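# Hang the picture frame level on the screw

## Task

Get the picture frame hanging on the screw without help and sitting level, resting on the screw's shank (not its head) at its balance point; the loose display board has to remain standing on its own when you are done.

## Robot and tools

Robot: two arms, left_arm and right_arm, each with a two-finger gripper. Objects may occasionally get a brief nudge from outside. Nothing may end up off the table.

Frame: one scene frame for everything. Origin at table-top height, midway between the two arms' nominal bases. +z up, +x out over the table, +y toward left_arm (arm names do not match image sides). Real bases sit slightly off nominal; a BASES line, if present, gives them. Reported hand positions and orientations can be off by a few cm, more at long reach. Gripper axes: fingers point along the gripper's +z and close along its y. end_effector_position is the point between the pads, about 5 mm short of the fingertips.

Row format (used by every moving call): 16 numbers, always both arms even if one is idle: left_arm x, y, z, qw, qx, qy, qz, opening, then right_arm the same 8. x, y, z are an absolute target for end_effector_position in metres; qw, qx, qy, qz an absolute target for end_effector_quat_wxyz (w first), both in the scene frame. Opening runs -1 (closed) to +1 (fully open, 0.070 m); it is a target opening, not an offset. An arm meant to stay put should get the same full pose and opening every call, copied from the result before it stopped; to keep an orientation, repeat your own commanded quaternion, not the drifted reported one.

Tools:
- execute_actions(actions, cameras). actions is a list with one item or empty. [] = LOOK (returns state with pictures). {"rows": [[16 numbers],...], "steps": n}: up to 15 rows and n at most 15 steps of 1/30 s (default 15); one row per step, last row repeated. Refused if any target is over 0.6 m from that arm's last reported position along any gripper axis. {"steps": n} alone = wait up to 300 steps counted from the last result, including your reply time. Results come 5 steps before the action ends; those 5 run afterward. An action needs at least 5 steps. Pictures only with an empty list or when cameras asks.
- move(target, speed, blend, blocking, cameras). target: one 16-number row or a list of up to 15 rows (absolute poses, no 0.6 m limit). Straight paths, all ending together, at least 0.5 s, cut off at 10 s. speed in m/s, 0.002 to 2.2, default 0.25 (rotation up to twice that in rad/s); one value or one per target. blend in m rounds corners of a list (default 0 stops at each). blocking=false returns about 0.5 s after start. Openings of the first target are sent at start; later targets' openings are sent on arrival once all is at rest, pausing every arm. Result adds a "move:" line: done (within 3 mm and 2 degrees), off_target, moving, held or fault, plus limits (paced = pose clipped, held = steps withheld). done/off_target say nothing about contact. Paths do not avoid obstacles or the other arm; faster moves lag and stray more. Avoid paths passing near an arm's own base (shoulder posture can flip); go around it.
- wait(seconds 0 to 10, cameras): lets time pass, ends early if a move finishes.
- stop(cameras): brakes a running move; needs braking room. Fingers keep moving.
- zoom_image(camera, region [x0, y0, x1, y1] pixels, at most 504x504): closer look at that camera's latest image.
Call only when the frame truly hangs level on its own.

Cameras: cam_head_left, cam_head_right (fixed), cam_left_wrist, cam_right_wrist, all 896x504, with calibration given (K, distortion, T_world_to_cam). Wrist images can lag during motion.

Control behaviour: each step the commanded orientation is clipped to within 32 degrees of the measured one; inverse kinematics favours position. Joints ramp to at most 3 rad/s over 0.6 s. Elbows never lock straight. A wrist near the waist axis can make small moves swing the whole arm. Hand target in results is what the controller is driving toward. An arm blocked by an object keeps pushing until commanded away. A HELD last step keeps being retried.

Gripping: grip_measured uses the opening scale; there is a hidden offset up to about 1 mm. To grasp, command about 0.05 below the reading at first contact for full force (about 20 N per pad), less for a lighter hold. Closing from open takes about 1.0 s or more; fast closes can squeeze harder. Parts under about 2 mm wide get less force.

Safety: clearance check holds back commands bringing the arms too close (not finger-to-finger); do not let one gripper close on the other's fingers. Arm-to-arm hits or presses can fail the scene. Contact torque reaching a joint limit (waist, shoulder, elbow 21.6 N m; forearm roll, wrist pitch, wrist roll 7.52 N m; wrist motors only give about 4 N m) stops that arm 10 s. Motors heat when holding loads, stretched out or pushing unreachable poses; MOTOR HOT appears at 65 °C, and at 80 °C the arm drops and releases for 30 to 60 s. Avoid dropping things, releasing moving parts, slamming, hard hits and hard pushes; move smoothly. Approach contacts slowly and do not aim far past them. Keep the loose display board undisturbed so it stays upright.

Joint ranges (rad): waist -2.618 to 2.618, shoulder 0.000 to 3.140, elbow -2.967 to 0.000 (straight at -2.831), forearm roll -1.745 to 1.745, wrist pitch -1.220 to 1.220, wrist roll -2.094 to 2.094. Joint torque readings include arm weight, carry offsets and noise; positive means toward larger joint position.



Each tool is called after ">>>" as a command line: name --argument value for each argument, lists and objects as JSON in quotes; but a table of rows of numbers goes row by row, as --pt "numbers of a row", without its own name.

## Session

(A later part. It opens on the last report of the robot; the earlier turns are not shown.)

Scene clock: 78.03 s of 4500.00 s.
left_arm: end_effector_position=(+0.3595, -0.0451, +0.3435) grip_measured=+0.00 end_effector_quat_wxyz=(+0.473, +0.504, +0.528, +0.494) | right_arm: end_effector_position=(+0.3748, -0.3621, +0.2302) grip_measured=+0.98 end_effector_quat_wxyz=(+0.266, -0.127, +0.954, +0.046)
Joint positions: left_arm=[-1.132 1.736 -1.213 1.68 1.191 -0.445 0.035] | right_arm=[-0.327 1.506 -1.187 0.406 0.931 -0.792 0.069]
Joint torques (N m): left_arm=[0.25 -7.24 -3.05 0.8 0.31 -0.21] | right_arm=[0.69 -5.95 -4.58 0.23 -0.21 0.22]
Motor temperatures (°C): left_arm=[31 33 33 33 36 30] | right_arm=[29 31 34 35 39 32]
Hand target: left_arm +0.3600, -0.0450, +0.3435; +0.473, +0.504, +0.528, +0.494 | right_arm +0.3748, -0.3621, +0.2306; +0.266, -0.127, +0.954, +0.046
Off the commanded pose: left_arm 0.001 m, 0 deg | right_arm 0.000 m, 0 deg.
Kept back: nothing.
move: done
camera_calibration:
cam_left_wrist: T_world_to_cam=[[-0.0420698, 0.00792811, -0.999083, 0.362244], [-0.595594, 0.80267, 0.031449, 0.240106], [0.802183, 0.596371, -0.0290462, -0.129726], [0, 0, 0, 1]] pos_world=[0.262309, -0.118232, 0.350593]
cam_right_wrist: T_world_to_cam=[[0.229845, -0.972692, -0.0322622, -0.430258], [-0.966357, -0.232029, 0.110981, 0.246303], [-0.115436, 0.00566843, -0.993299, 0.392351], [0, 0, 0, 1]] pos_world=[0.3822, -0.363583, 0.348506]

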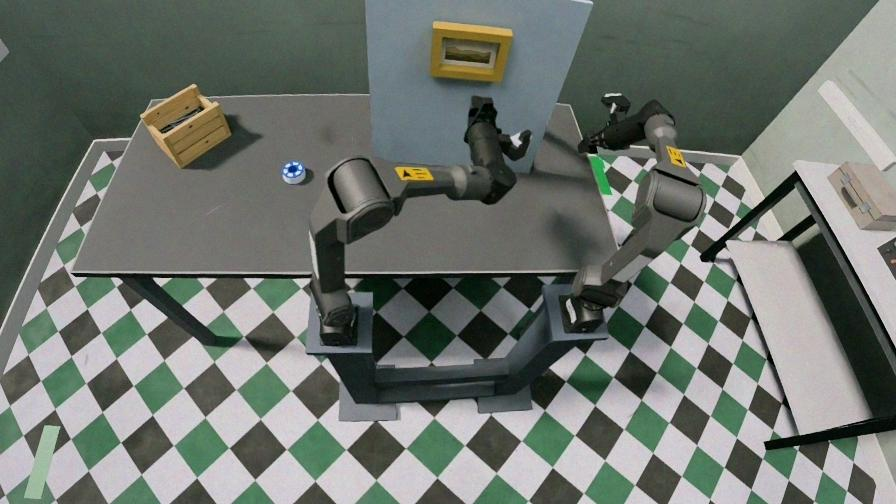

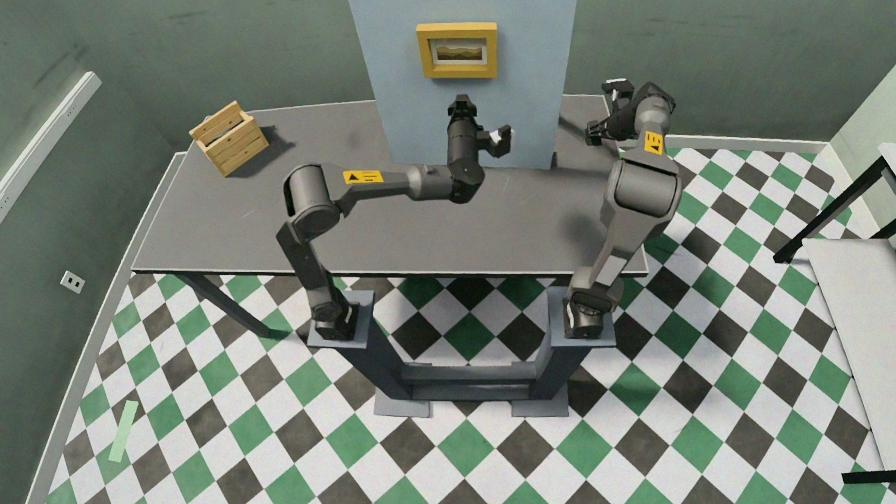

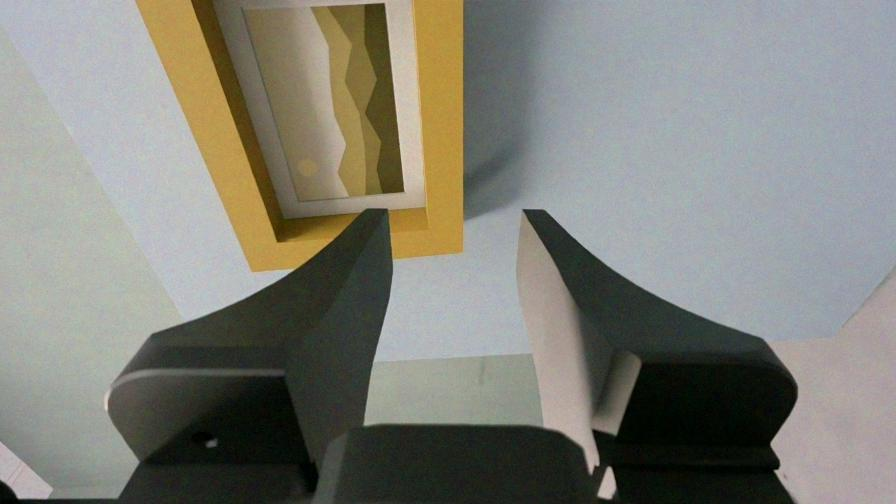

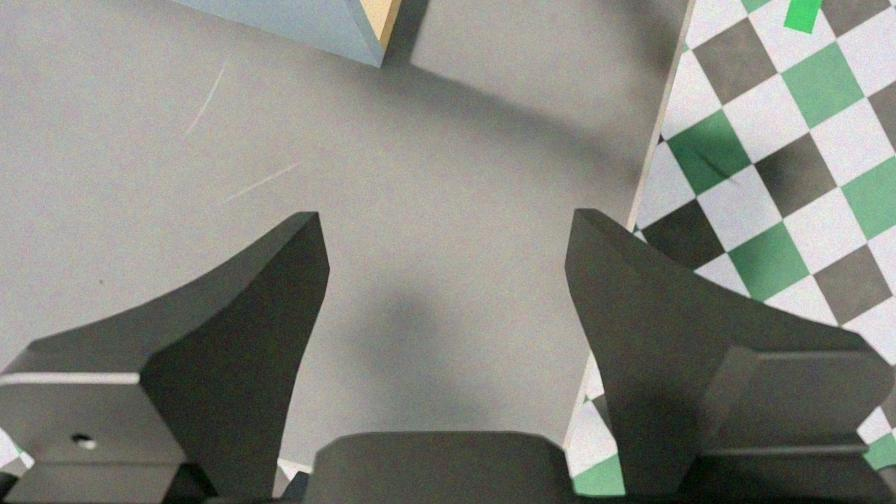

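>>> move --pt "0.29 0.05 0.45 0.5 0 0.866 0 0.0 0.3748 -0.3621 0.2306 0.266 -0.127 0.954 0.046 0.98" --pt "0.30 0.05 0.60 0.5 0 0.866 0 0.0 0.3748 -0.3621 0.2306 0.266 -0.127 0.954 0.046 0.98" --pt "0.405 -0.03 0.615 0.667 0.058 0.724 -0.167 0.59 0.3748 -0.3621 0.2306 0.266 -0.127 0.954 0.046 0.98"

>>> zoom_image --camera "cam_left_wrist" --region '[310, 320, 530, 440]'

>>> zoom_image --camera "cam_left_wrist" --region '[360, 340, 440, 400]'

Scene clock: 85.43 s of 4500.00 s.
left_arm: end_effector_position=(+0.4045, -0.0299, +0.6156) grip_measured=+0.59 end_effector_quat_wxyz=(+0.667, +0.058, +0.723, -0.167) | right_arm: end_effector_position=(+0.3748, -0.3621, +0.2302) grip_measured=+0.98 end_effector_quat_wxyz=(+0.266, -0.127, +0.954, +0.046)
Joint positions: left_arm=[-0.791 1.846 -2.555 0.591 0.947 -0.567 0.056] | right_arm=[-0.327 1.506 -1.187 0.406 0.931 -0.792 0.069]
Joint torques (N m): left_arm=[0.49 -6.13 -1.71 0.14 -1.08 -0.01] | right_arm=[0.66 -5.91 -4.57 0.24 -0.21 0.16]
Motor temperatures (°C): left_arm=[31 33 33 33 36 30] | right_arm=[29 31 34 35 38 32]
Hand target: left_arm +0.4050, -0.0300, +0.6150; +0.667, +0.058, +0.724, -0.167 | right_arm +0.3748, -0.3621, +0.2306; +0.266, -0.127, +0.954, +0.046
Off the commanded pose: left_arm 0.001 m, 0 deg | right_arm 0.000 m, 0 deg.
Kept back: nothing.
move: done
camera_calibration:
cam_left_wrist: T_world_to_cam=[[-0.286341, -0.945881, 0.152703, -0.00283006], [-0.616309, 0.0598044, -0.78523, 0.735026], [0.733602, -0.318956, -0.60008, 0.184826], [0, 0, 0, 1]] pos_world=[0.316604, 0.0123168, 0.688507]
cam_right_wrist: T_world_to_cam=[[0.229845, -0.972692, -0.0322622, -0.430258], [-0.966357, -0.232029, 0.110981, 0.246303], [-0.115436, 0.00566843, -0.993299, 0.392351], [0, 0, 0, 1]] pos_world=[0.3822, -0.363583, 0.348506]

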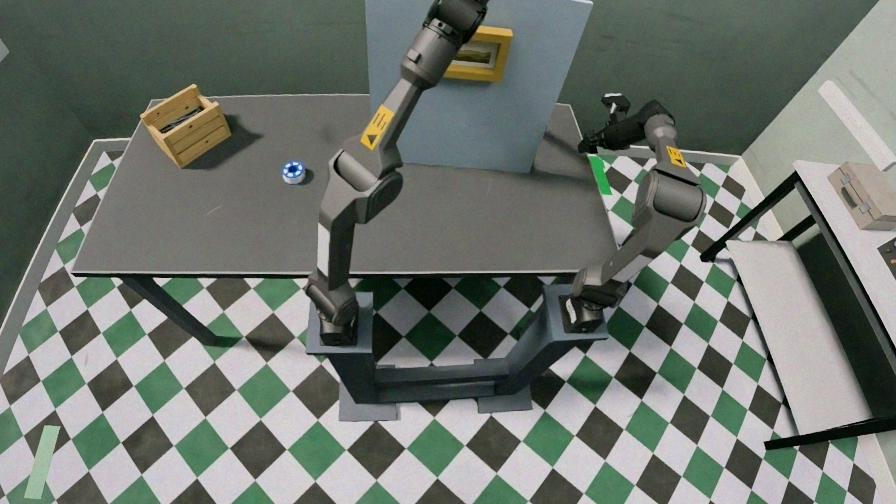

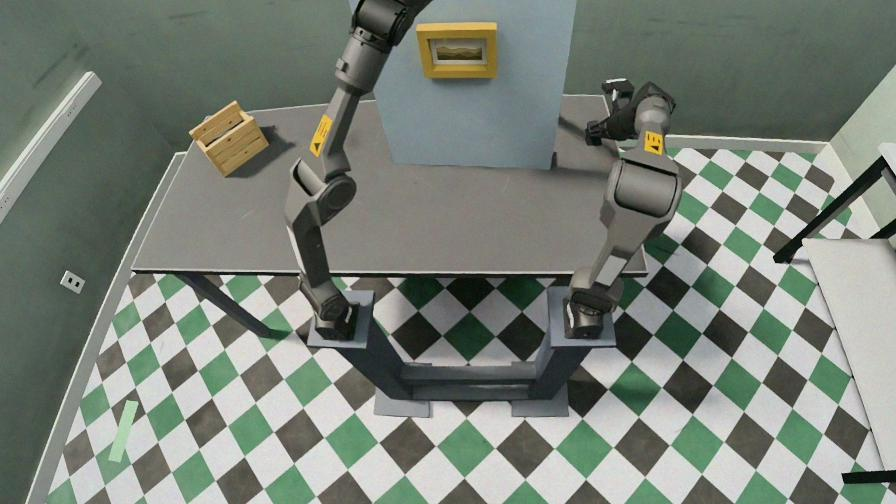

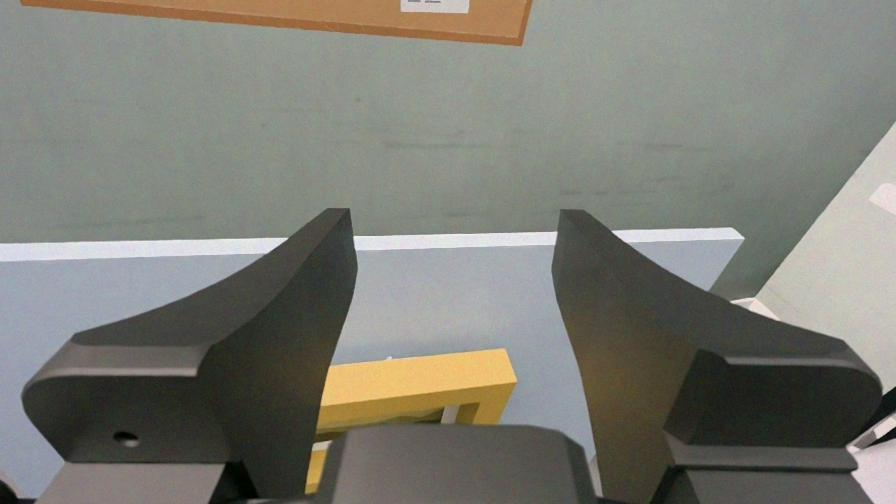

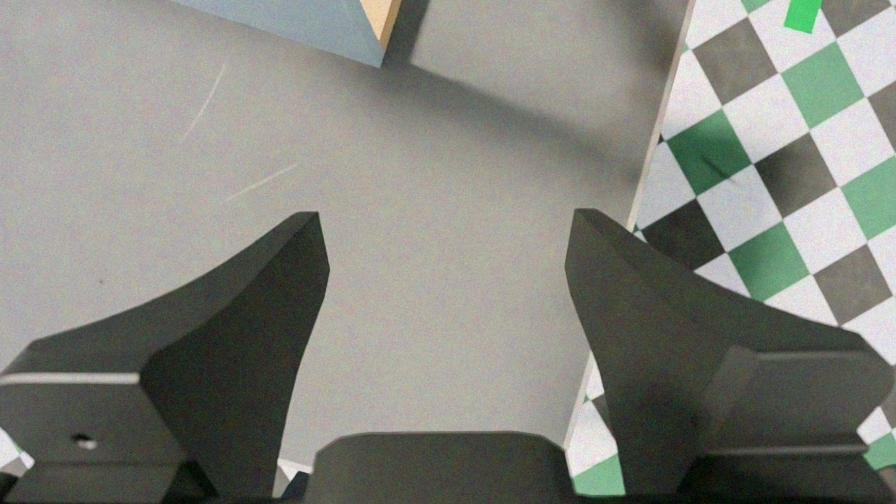

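Scaled by 2.291 from the camera's 896x504 image, which has a finer 1280x720 frame.

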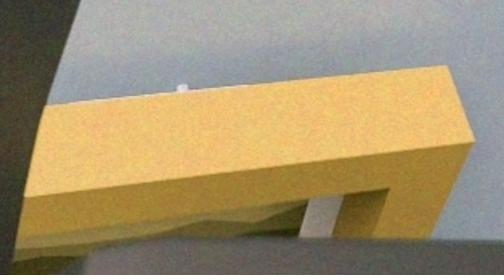

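Scaled by 6.300 from the camera's 896x504 image, which has a finer 1280x720 frame.

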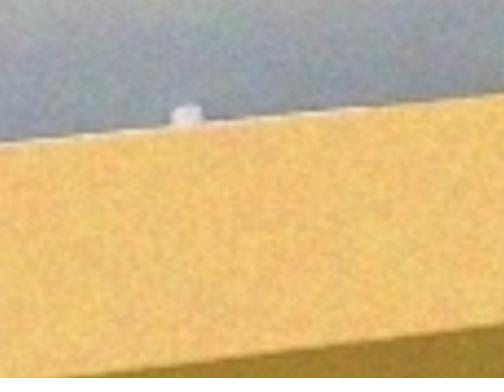

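>>> finished_scene --scene 1

The scene is finished: the task was done.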